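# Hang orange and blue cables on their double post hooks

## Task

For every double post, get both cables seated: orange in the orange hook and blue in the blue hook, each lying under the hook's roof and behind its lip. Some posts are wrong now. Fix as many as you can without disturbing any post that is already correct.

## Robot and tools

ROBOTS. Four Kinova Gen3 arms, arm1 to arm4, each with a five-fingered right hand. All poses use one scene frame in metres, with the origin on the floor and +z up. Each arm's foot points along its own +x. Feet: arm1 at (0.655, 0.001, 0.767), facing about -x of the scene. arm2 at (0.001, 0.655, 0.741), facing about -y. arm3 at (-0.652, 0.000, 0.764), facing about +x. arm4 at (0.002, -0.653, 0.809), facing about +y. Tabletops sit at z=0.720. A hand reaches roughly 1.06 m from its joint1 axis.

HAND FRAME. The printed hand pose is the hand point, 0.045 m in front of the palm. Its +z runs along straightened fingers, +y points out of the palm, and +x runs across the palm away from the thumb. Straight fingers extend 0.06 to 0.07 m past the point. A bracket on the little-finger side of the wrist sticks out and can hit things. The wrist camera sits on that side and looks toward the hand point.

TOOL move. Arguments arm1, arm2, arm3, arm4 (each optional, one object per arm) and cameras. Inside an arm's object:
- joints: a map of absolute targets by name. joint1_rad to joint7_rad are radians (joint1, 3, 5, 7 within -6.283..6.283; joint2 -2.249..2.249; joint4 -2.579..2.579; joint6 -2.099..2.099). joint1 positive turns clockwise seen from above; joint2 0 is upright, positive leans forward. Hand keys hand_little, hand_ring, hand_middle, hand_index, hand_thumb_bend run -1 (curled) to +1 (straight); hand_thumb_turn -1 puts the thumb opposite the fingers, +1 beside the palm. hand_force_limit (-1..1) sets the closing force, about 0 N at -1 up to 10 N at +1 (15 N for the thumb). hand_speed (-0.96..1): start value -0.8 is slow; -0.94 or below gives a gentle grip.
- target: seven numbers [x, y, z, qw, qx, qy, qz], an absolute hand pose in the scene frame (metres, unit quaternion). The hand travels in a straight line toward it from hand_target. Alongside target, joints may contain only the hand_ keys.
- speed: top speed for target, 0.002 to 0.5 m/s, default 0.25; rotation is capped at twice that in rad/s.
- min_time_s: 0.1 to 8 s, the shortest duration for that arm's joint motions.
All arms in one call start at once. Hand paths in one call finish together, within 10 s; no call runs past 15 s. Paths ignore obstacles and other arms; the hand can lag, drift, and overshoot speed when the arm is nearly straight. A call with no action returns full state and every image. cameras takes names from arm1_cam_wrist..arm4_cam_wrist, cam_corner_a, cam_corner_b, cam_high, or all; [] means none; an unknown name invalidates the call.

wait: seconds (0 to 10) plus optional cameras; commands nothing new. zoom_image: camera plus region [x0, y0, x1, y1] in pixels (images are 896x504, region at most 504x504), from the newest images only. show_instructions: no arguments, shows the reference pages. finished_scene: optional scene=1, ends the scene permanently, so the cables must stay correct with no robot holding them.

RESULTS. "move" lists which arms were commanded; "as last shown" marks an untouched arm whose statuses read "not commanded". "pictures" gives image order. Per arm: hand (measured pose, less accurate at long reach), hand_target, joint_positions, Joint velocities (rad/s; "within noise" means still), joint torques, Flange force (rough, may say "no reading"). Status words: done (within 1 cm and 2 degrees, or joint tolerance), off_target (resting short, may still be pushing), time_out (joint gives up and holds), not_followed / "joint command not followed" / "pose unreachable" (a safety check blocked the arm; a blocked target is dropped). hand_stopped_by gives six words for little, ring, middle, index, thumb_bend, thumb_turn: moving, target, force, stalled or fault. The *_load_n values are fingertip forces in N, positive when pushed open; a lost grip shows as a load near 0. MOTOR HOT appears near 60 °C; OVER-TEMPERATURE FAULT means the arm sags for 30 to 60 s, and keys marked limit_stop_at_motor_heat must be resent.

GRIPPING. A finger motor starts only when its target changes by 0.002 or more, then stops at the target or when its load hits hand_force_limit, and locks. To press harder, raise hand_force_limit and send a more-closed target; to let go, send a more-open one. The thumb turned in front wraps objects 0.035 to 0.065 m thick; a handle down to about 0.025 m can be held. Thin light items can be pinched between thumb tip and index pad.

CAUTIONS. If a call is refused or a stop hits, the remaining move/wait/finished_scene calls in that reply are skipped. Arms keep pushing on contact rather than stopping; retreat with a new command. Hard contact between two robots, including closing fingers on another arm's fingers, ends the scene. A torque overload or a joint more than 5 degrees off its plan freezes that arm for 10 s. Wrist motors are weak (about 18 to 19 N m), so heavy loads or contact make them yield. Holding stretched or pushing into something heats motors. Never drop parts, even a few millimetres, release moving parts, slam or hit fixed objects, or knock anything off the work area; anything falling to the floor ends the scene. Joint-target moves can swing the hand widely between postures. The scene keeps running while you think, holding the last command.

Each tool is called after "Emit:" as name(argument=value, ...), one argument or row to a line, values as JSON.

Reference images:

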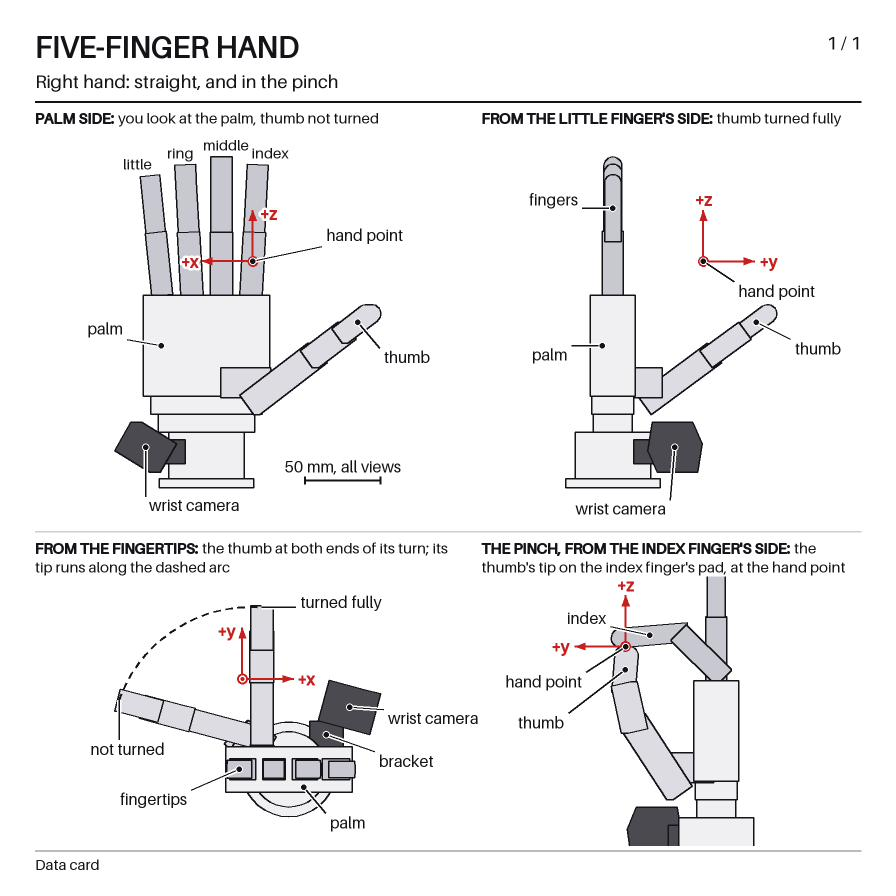

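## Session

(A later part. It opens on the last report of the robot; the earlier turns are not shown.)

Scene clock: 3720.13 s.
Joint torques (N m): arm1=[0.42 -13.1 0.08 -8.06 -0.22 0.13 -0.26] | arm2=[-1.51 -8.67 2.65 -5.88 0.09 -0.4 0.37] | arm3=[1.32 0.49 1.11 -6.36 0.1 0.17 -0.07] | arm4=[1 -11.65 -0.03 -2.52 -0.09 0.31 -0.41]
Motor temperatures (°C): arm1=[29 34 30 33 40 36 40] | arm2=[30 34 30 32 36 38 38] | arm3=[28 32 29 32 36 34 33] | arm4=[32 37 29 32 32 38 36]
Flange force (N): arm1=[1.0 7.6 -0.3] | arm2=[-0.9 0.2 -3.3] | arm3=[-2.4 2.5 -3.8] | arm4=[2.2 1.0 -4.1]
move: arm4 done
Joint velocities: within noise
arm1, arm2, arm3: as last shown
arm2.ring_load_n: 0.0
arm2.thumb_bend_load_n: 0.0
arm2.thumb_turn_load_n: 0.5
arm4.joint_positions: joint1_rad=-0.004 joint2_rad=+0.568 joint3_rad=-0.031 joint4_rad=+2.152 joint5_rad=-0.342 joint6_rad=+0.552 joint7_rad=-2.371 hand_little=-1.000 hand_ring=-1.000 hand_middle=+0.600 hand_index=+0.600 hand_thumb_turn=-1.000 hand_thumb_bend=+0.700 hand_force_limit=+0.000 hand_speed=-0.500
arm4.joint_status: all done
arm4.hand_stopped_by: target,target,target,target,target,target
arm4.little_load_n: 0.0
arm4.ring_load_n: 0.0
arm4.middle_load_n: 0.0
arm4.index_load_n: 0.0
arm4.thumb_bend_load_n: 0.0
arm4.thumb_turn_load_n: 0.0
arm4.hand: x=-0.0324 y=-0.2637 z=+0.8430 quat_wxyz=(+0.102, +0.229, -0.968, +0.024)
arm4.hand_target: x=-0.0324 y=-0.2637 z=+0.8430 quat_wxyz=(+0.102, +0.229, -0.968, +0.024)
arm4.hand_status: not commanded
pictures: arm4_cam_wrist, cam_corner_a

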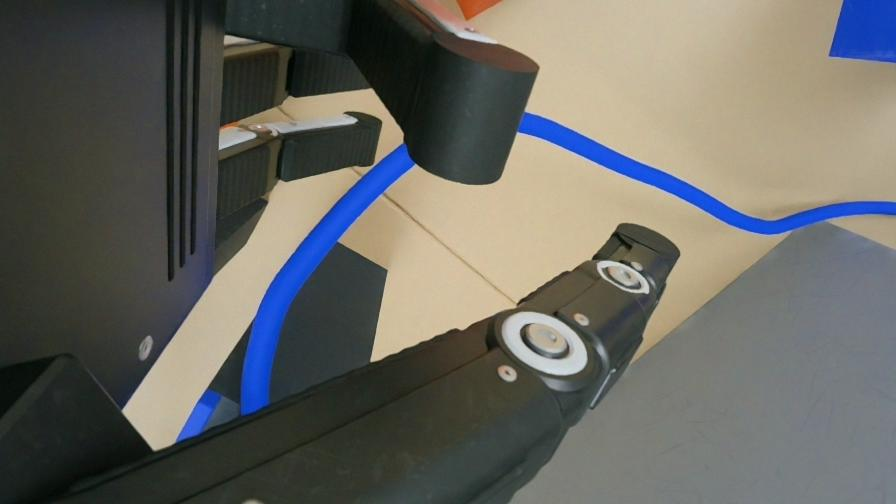

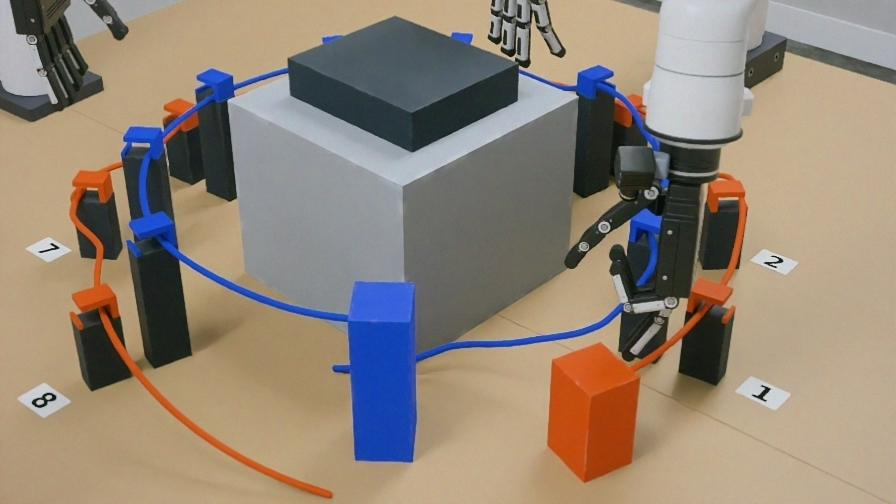

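Emit:
move(
  arm4={"target": [-0.0317, -0.2680, 0.860, 0.1017, 0.2287, -0.9678, 0.0240], "speed": 0.05},
  cameras=["cam_corner_a", "arm4_cam_wrist"],
)

Emit:
zoom_image(
  camera="cam_corner_a",
  region=[560, 180, 700, 360],
)

Scene clock: 3737.87 s.
Joint torques (N m): arm1=[0.38 -13.08 0.18 -8 -0.21 0.12 -0.25] | arm2=[-1.62 -8.51 2.66 -5.94 0.15 -0.42 0.37] | arm3=[1.26 0.4 1.09 -6.36 0.11 0.14 -0.11] | arm4=[0.99 -11.24 -0.02 -2.84 -0.07 0.29 -0.42]
Motor temperatures (°C): arm1=[29 34 30 33 40 36 40] | arm2=[30 34 30 32 36 38 38] | arm3=[28 32 29 32 36 34 33] | arm4=[32 37 29 32 32 38 36]
Flange force (N): arm1=[1.0 7.4 -0.4] | arm2=[-0.6 -0.1 -3.4] | arm3=[-2.6 2.3 -3.9] | arm4=[2.1 0.8 -4.0]
move: arm4 done
Joint velocities: within noise
arm1, arm2, arm3: as last shown
arm1.middle_load_n: 0.5
arm2.thumb_turn_load_n: 0.0
arm4.joint_positions: joint1_rad=-0.011 joint2_rad=+0.520 joint3_rad=-0.019 joint4_rad=+2.153 joint5_rad=-0.330 joint6_rad=+0.599 joint7_rad=-2.386 hand_little=-1.000 hand_ring=-1.000 hand_middle=+0.600 hand_index=+0.600 hand_thumb_turn=-1.000 hand_thumb_bend=+0.700 hand_force_limit=+0.000 hand_speed=-0.500
arm4.joint_status: not commanded
arm4.hand_stopped_by: target,target,target,target,target,target
arm4.little_load_n: 0.0
arm4.ring_load_n: 0.0
arm4.middle_load_n: 0.0
arm4.index_load_n: 0.0
arm4.thumb_bend_load_n: 0.0
arm4.thumb_turn_load_n: 0.0
arm4.hand: x=-0.0317 y=-0.2680 z=+0.8600 quat_wxyz=(+0.102, +0.229, -0.968, +0.024)
arm4.hand_target: x=-0.0317 y=-0.2680 z=+0.8600 quat_wxyz=(+0.102, +0.229, -0.968, +0.024)
arm4.hand_status: done (0.000 m and 0.0 deg from the pose sent, 0.018 m and 0.0 deg at the start)
pictures: arm4_cam_wrist, cam_corner_a

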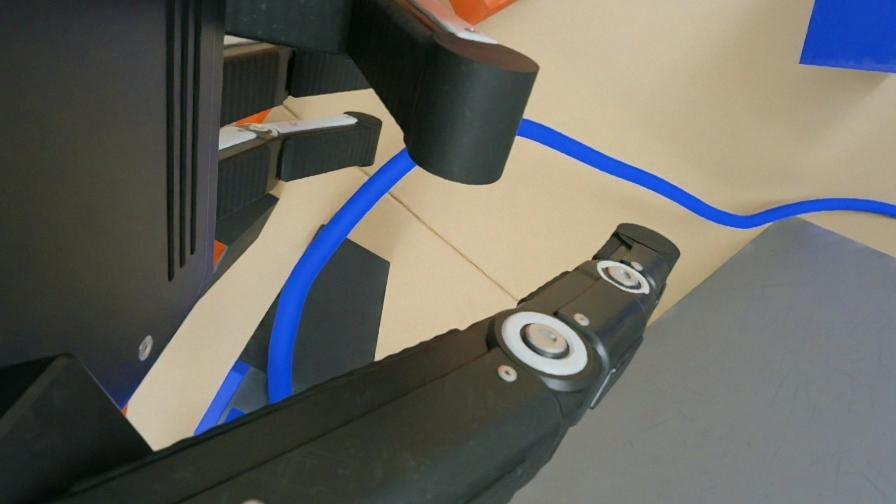

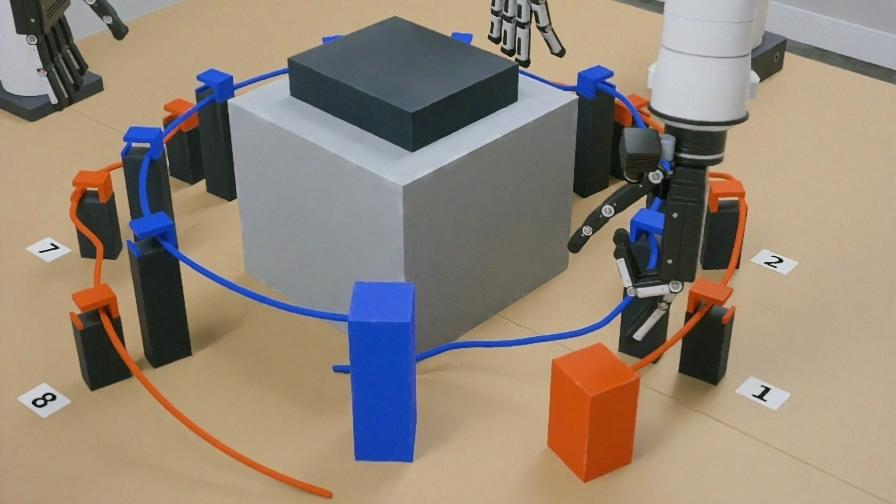

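Scaled by 2.800 from the camera's image (finer frame: 1280x720).

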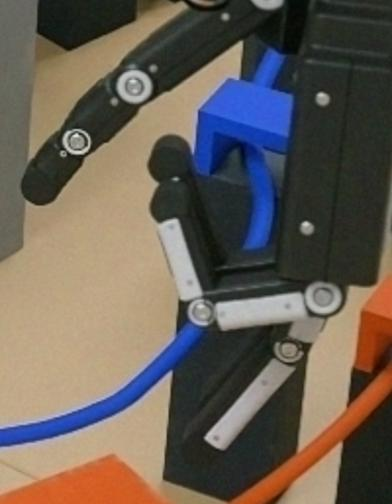

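Emit:
move(
  arm4={"target": [-0.0300, -0.2840, 0.910, 0.1017, 0.2287, -0.9678, 0.0240], "speed": 0.08},
  cameras=["cam_corner_a", "arm4_cam_wrist", "cam_high"],
)

Emit:
zoom_image(
  camera="cam_corner_a",
  region=[560, 150, 760, 400],
)

Emit:
zoom_image(
  camera="arm4_cam_wrist",
  region=[200, 250, 520, 504],
)

Scene clock: 3743.77 s.
Joint torques (N m): arm1=[0.4 -13.09 0.1 -8.04 -0.21 0.13 -0.25] | arm2=[-1.57 -8.62 2.6 -5.91 0.14 -0.35 0.4] | arm3=[1.3 0.47 1.1 -6.26 0.14 0.16 -0.14] | arm4=[0.93 -9.73 0.07 -3.9 -0.17 0.27 -0.42]
Motor temperatures (°C): arm1=[29 34 30 33 40 36 40] | arm2=[30 34 30 32 36 38 38] | arm3=[28 32 29 32 36 34 33] | arm4=[32 37 29 32 32 38 36]
Flange force (N): arm1=[1.0 7.5 -0.3] | arm2=[-0.8 0.1 -3.1] | arm3=[-2.6 2.3 -4.2] | arm4=[2.2 -0.2 -3.8]
move: arm4 done
Joint velocities: within noise
arm1, arm2, arm3: as last shown
arm1.middle_load_n: 0.0
arm4.joint_positions: joint1_rad=-0.026 joint2_rad=+0.375 joint3_rad=+0.010 joint4_rad=+2.152 joint5_rad=-0.291 joint6_rad=+0.743 joint7_rad=-2.433 hand_little=-1.000 hand_ring=-1.000 hand_middle=+0.600 hand_index=+0.600 hand_thumb_turn=-1.000 hand_thumb_bend=+0.700 hand_force_limit=+0.000 hand_speed=-0.500
arm4.joint_status: not commanded
arm4.hand_stopped_by: target,target,target,target,target,target
arm4.little_load_n: 0.0
arm4.ring_load_n: 0.0
arm4.middle_load_n: 0.0
arm4.index_load_n: 0.0
arm4.thumb_bend_load_n: 0.0
arm4.thumb_turn_load_n: 0.0
arm4.hand: x=-0.0300 y=-0.2840 z=+0.9100 quat_wxyz=(+0.102, +0.229, -0.968, +0.024)
arm4.hand_target: x=-0.0300 y=-0.2840 z=+0.9100 quat_wxyz=(+0.102, +0.229, -0.968, +0.024)
arm4.hand_status: done (0.000 m and 0.0 deg from the pose sent, 0.053 m and 0.0 deg at the start)
pictures: arm4_cam_wrist, cam_corner_a, cam_high

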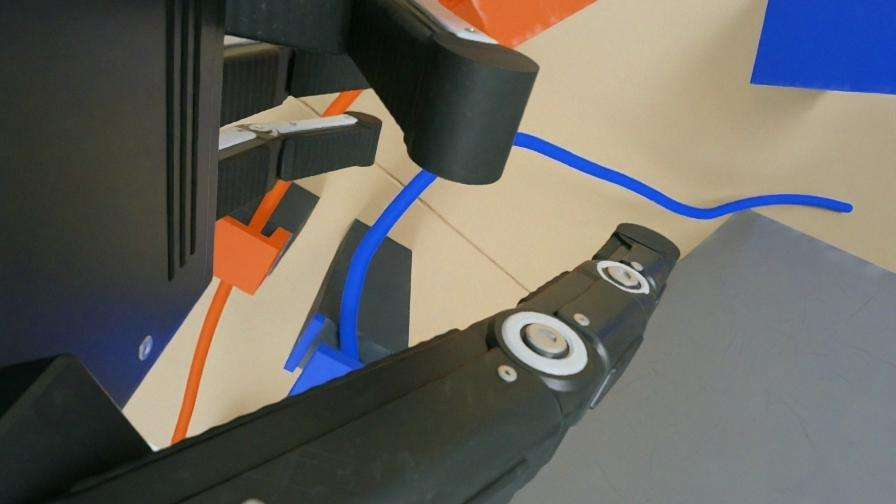

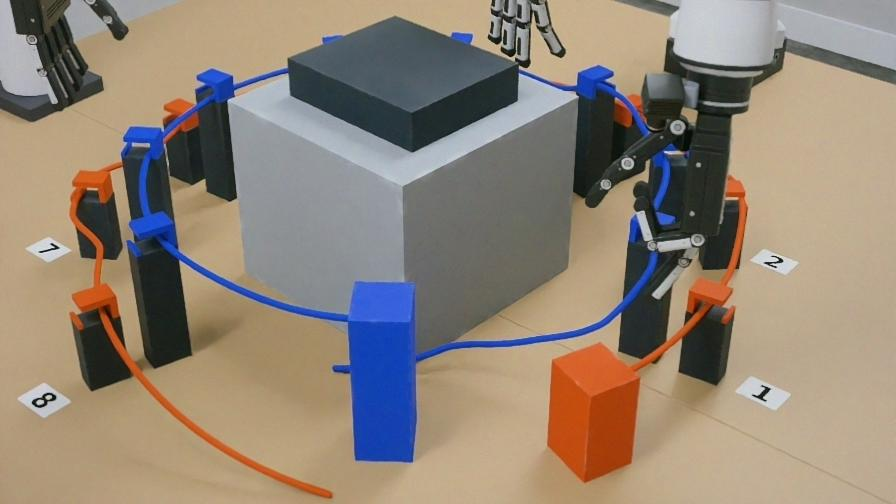

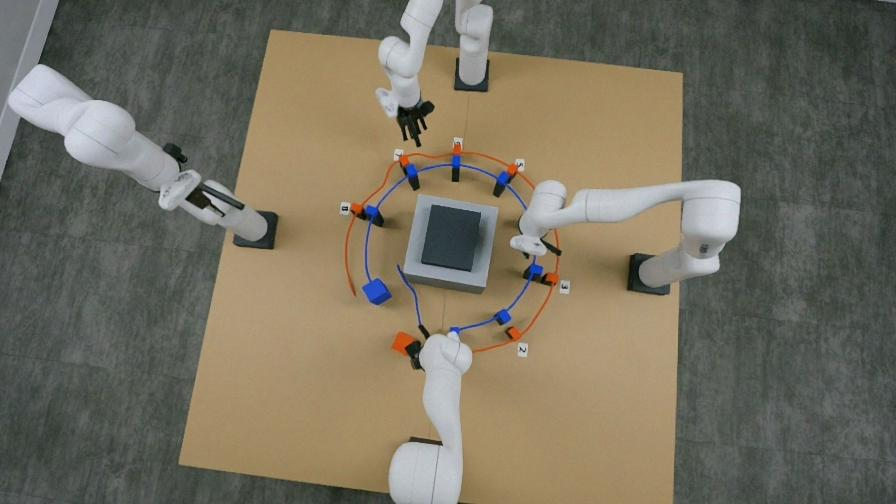

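Scaled by 2.016 from the camera's image (finer frame: 1280x720).

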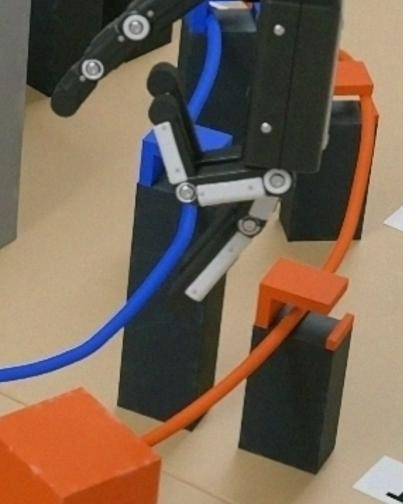

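Scaled by 1.575 from the camera's image (finer frame: 1280x720).

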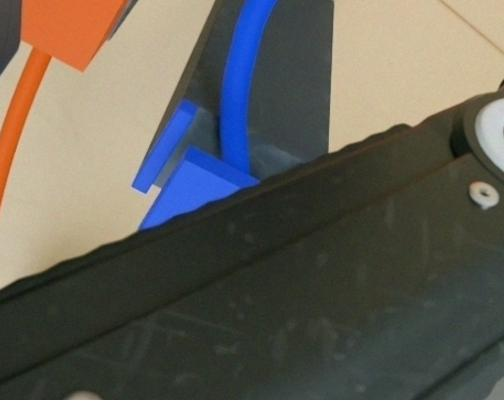

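Emit:
move(
  arm4={"target": [-0.0300, -0.3200, 1.02, 0.1017, 0.2287, -0.9678, 0.0240], "speed": 0.2},
  cameras=["all"],
)

Emit:
zoom_image(
  camera="cam_corner_a",
  region=[560, 150, 760, 400],
)

Emit:
zoom_image(
  camera="cam_high",
  region=[430, 240, 580, 370],
)

Emit:
zoom_image(
  camera="cam_corner_b",
  region=[80, 80, 300, 280],
)

Scene clock: 3752.37 s.
Joint torques (N m): arm1=[0.41 -13.11 0.1 -8.1 -0.2 0.11 -0.2] | arm2=[-1.6 -8.55 2.67 -5.92 0.14 -0.42 0.37] | arm3=[1.33 0.47 1.13 -6.29 0.12 0.11 -0.09] | arm4=[0.97 -6.57 0.08 -6 -0.25 0.26 -0.41]
Motor temperatures (°C): arm1=[29 34 30 33 40 36 40] | arm2=[30 34 30 32 36 38 38] | arm3=[28 32 29 32 36 34 33] | arm4=[32 37 29 32 32 38 36]
Flange force (N): arm1=[0.9 7.7 -0.3] | arm2=[-0.7 0.0 -3.4] | arm3=[-2.4 2.5 -4.2] | arm4=[2.2 -1.5 -2.6]
move: arm4 done
Joint velocities: within noise
arm1, arm2, arm3: as last shown
arm2.thumb_bend_load_n: -0.5
arm4.joint_positions: joint1_rad=-0.043 joint2_rad=+0.091 joint3_rad=+0.031 joint4_rad=+2.066 joint5_rad=-0.218 joint6_rad=+1.102 joint7_rad=-2.545 hand_little=-1.000 hand_ring=-1.000 hand_middle=+0.600 hand_index=+0.600 hand_thumb_turn=-1.000 hand_thumb_bend=+0.700 hand_force_limit=+0.000 hand_speed=-0.500
arm4.joint_status: not commanded
arm4.hand_stopped_by: target,target,target,target,target,target
arm4.little_load_n: 0.0
arm4.ring_load_n: 0.0
arm4.middle_load_n: 0.0
arm4.index_load_n: 0.0
arm4.thumb_bend_load_n: 0.0
arm4.thumb_turn_load_n: 0.0
arm4.hand: x=-0.0300 y=-0.3200 z=+1.0200 quat_wxyz=(+0.102, +0.229, -0.968, +0.024)
arm4.hand_target: x=-0.0300 y=-0.3200 z=+1.0200 quat_wxyz=(+0.102, +0.229, -0.968, +0.024)
arm4.hand_status: done (0.000 m and 0.0 deg from the pose sent, 0.116 m and 0.0 deg at the start)
pictures: arm1_cam_wrist, arm2_cam_wrist, arm3_cam_wrist, arm4_cam_wrist, cam_corner_a, cam_corner_b, cam_high

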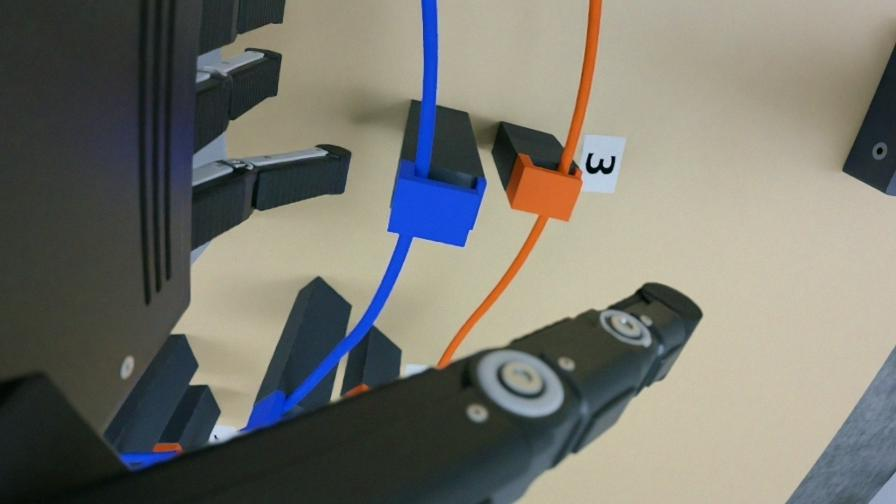

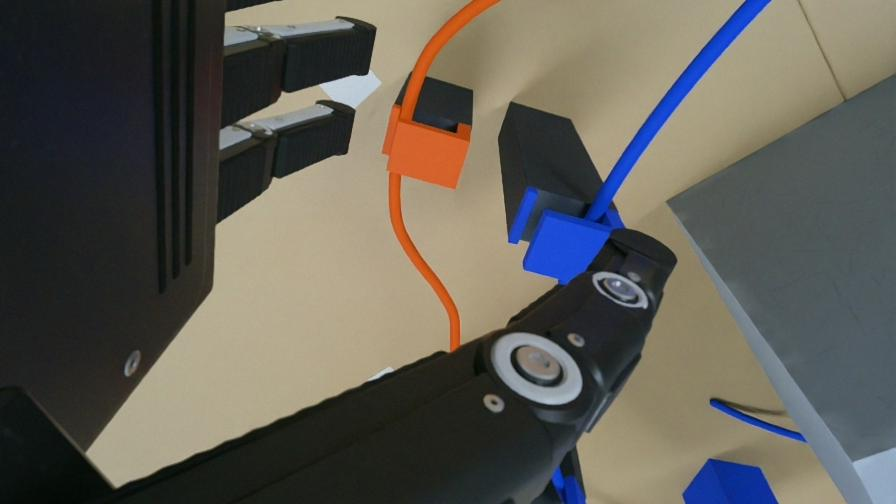

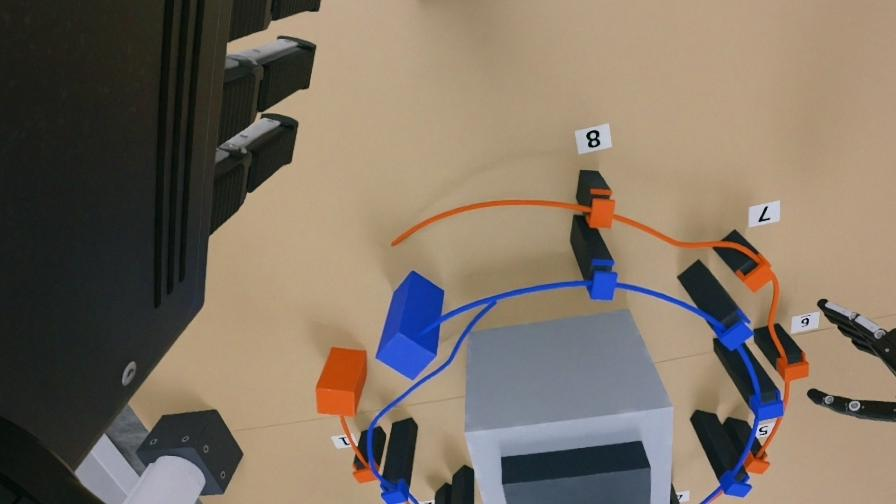

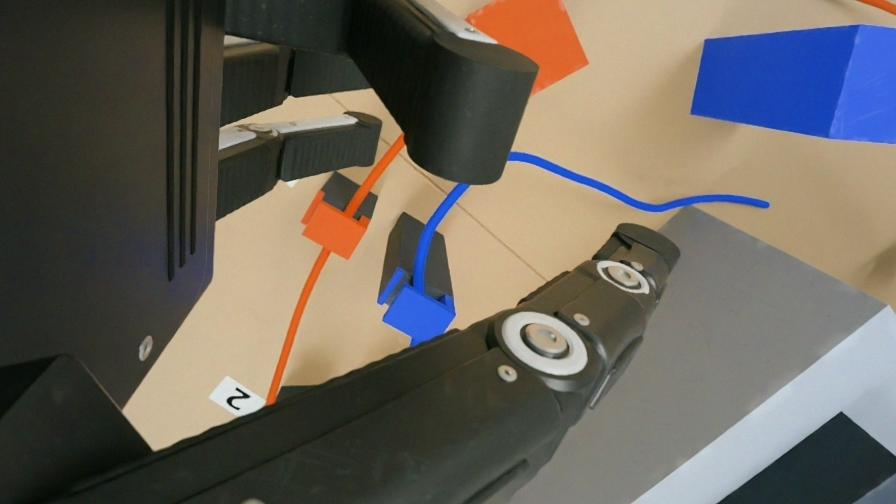

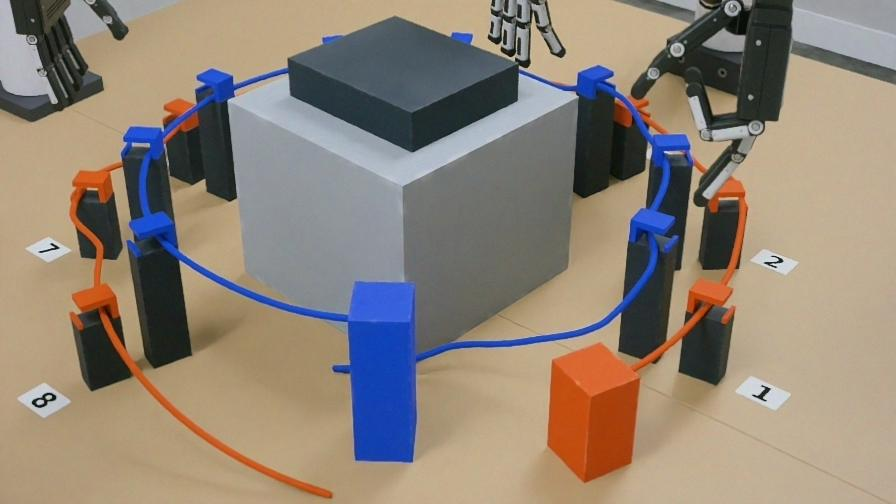

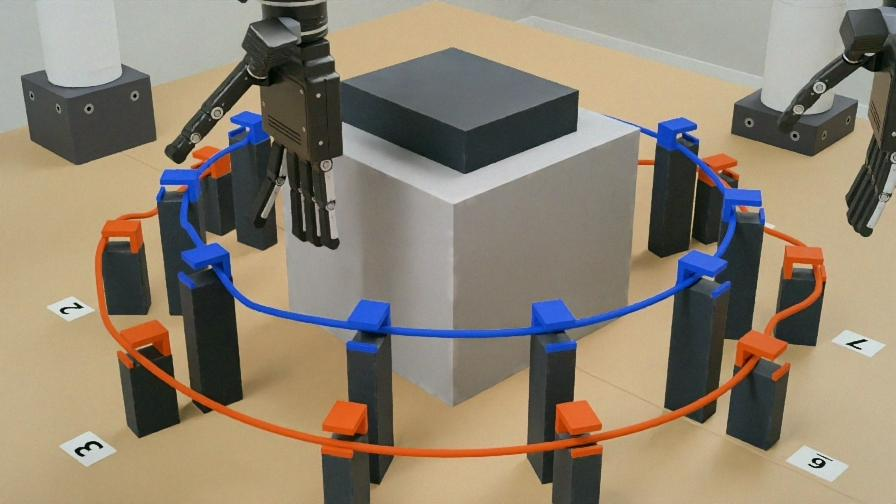

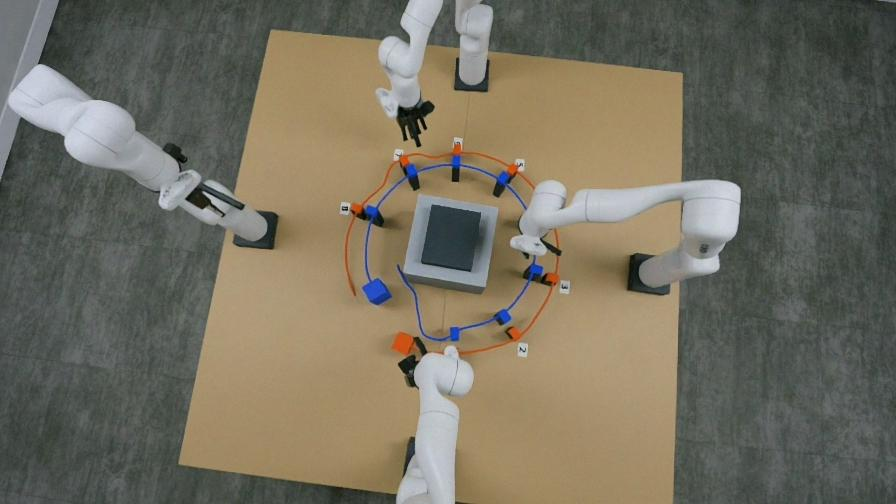

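Scaled by 2.016 from the camera's image (finer frame: 1280x720).

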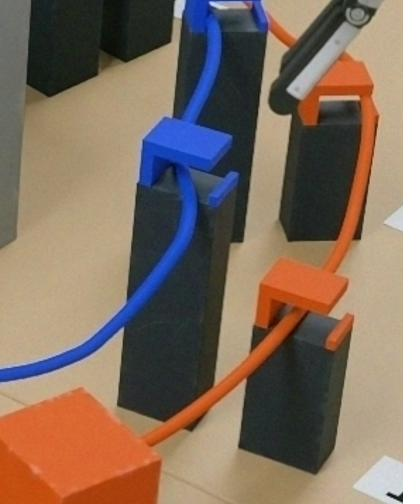

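Scaled by 3.360 from the camera's image (finer frame: 1280x720).

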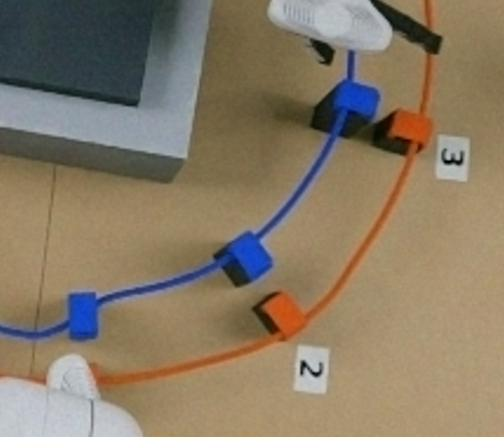

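Scaled by 2.291 from the camera's image (finer frame: 1280x720).

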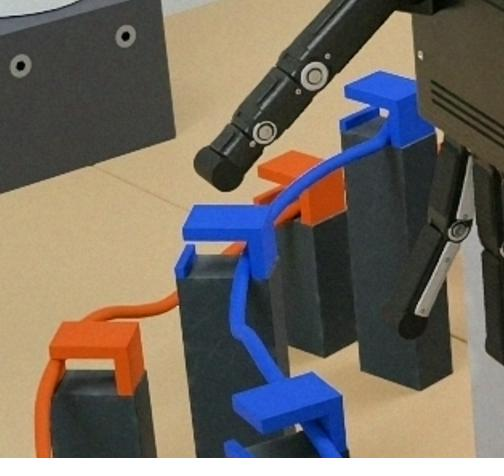

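Emit:
zoom_image(
  camera="cam_corner_a",
  region=[690, 160, 770, 240],
)

Emit:
zoom_image(
  camera="cam_corner_b",
  region=[85, 205, 165, 285],
)

Emit:
zoom_image(
  camera="cam_high",
  region=[490, 310, 540, 350],
)

Scaled by 6.300 from the camera's image (finer frame: 1280x720).

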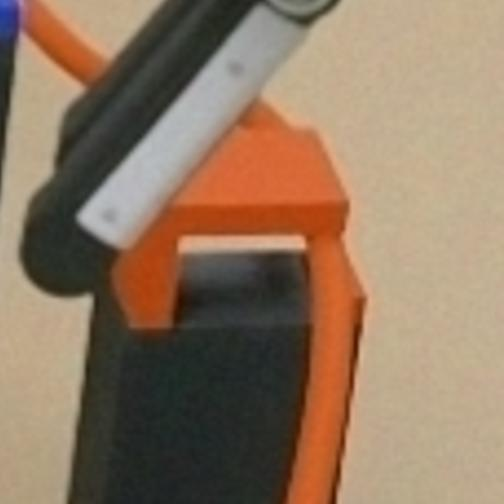

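Scaled by 6.300 from the camera's image (finer frame: 1280x720).

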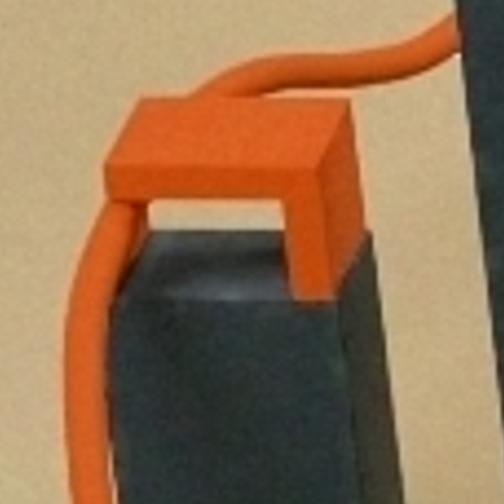

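Scaled by 10.080 from the camera's image (finer frame: 1280x720).

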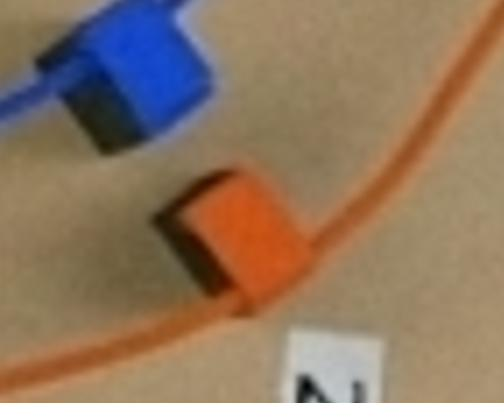

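Emit:
move(
  arm4={"target": [0.2490, -0.2965, 0.975, 0.0, 0.2300, -0.9732, 0.0], "speed": 0.2},
  cameras=["arm4_cam_wrist", "cam_corner_a", "cam_high", "cam_corner_b"],
)

Emit:
zoom_image(
  camera="arm4_cam_wrist",
  region=[400, 20, 700, 260],
)

Scene clock: 3800.93 s.
Joint torques (N m): arm1=[0.29 -13 0.14 -8.06 -0.17 0.12 -0.32] | arm2=[-1.53 -8.56 2.6 -5.85 0.11 -0.42 0.36] | arm3=[1.35 0.41 1.11 -6.36 0.15 0.12 -0.06] | arm4=[0.91 -10.57 0.92 -5.7 0.08 -0.04 -0.42]
Motor temperatures (°C): arm1=[29 34 30 33 40 36 40] | arm2=[30 34 30 32 36 38 38] | arm3=[28 32 29 32 36 34 33] | arm4=[32 37 29 32 32 38 36]
Flange force (N): arm1=[1.4 7.7 -0.3] | arm2=[-0.8 0.1 -3.5] | arm3=[-2.5 2.5 -4.0] | arm4=[1.8 0.3 -3.5]
move: arm4 done
Joint velocities: within noise
arm1, arm2, arm3: as last shown
arm1.little_load_n: -0.5
arm2.thumb_bend_load_n: 0.0
arm3.thumb_bend_load_n: -0.5
arm4.joint_positions: joint1_rad=+0.396 joint2_rad=+0.345 joint3_rad=+0.275 joint4_rad=+1.922 joint5_rad=-0.117 joint6_rad=+0.901 joint7_rad=-1.914 hand_little=-1.000 hand_ring=-1.000 hand_middle=+0.600 hand_index=+0.600 hand_thumb_turn=-1.000 hand_thumb_bend=+0.700 hand_force_limit=+0.000 hand_speed=-0.500
arm4.joint_status: not commanded
arm4.hand_stopped_by: target,target,target,target,target,target
arm4.little_load_n: 0.0
arm4.ring_load_n: 0.0
arm4.middle_load_n: 0.0
arm4.index_load_n: 0.0
arm4.thumb_bend_load_n: 0.0
arm4.thumb_turn_load_n: 0.0
arm4.hand: x=+0.2490 y=-0.2965 z=+0.9750 quat_wxyz=(+0.000, +0.230, -0.973, +0.000)
arm4.hand_target: x=+0.2490 y=-0.2965 z=+0.9750 quat_wxyz=(+0.000, +0.230, -0.973, +0.000)
arm4.hand_status: done (0.000 m and 0.0 deg from the pose sent, 0.284 m and 12.0 deg at the start)
pictures: arm4_cam_wrist, cam_corner_a, cam_corner_b, cam_high

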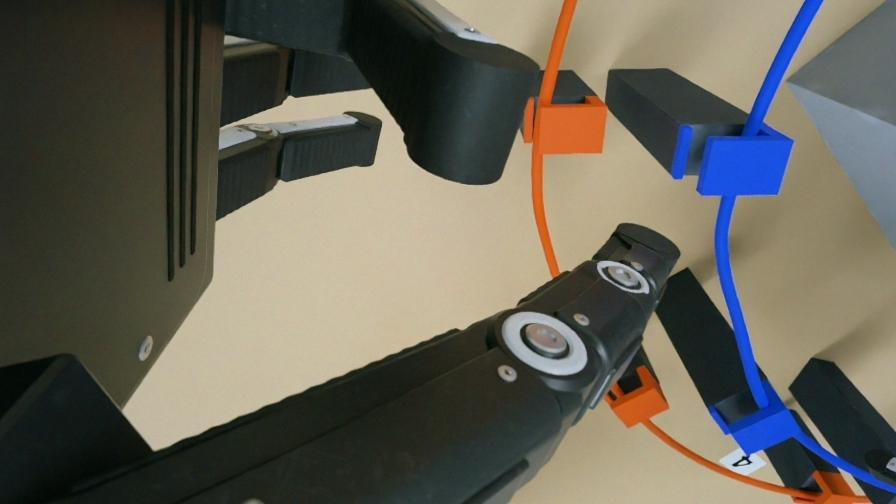

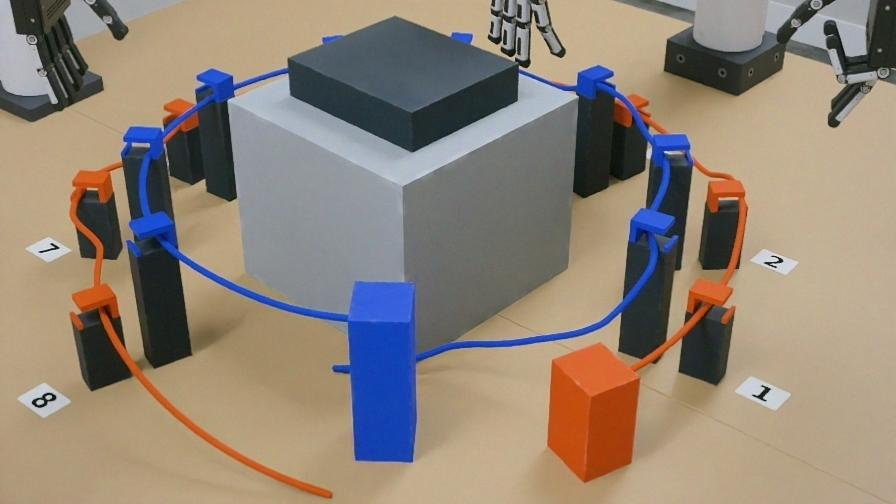

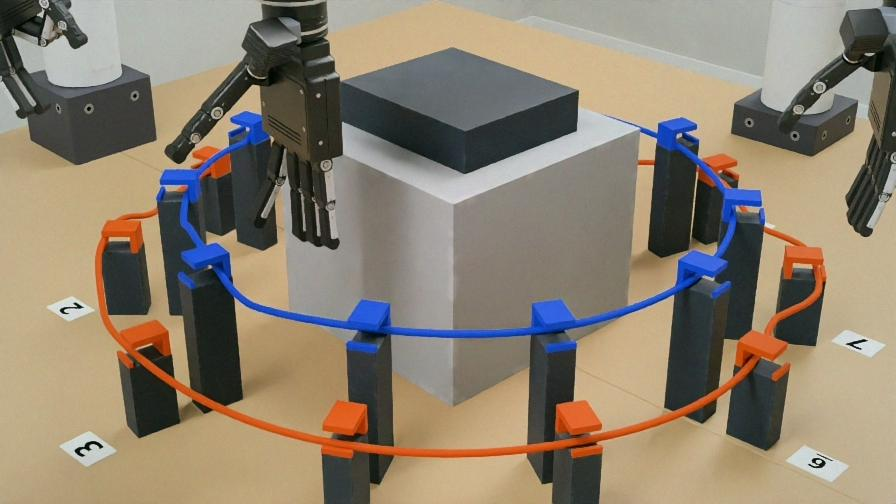

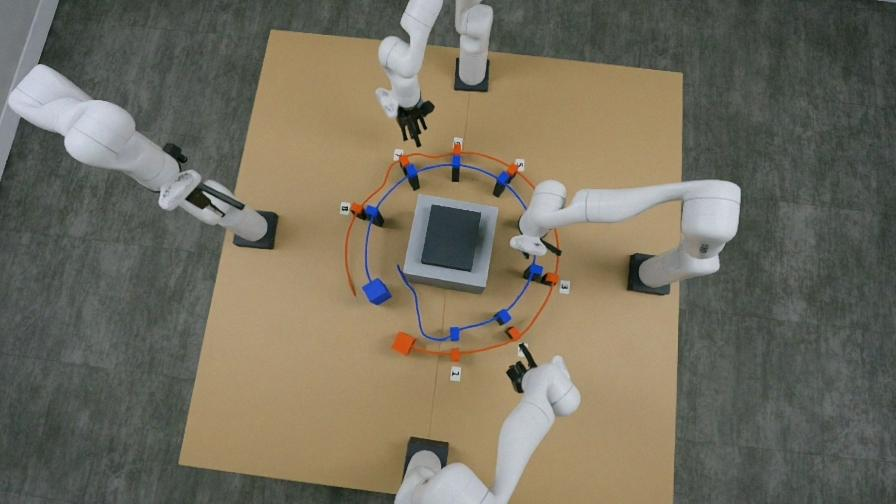

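Scaled by 1.680 from the camera's image (finer frame: 1280x720).

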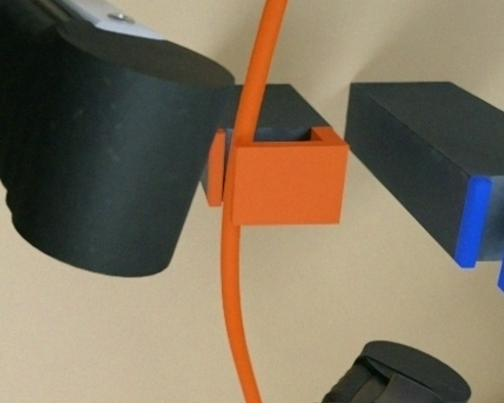

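Emit:
zoom_image(
  camera="arm4_cam_wrist",
  region=[510, 80, 620, 180],
)

Emit:
zoom_image(
  camera="arm4_cam_wrist",
  region=[660, 100, 810, 220],
)

Emit:
zoom_image(
  camera="arm4_cam_wrist",
  region=[590, 340, 890, 504],
)

Scaled by 4.582 from the camera's image (finer frame: 1280x720).

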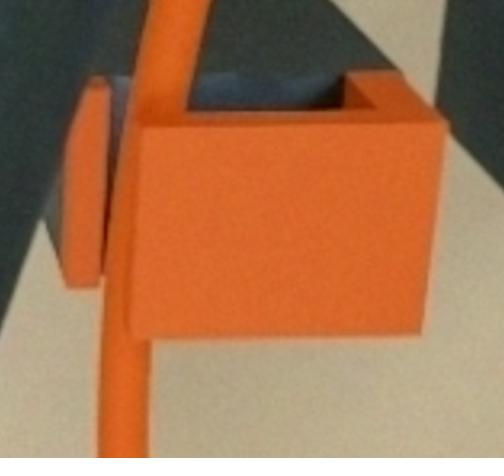

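Scaled by 3.360 from the camera's image (finer frame: 1280x720).

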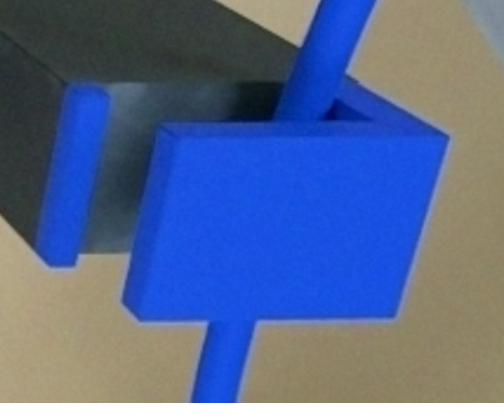

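Scaled by 1.680 from the camera's image (finer frame: 1280x720).

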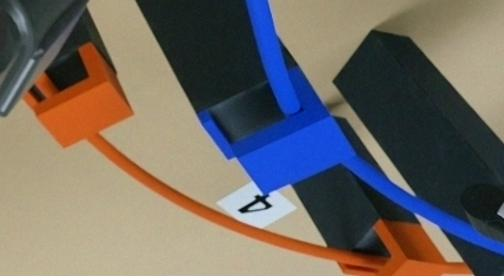

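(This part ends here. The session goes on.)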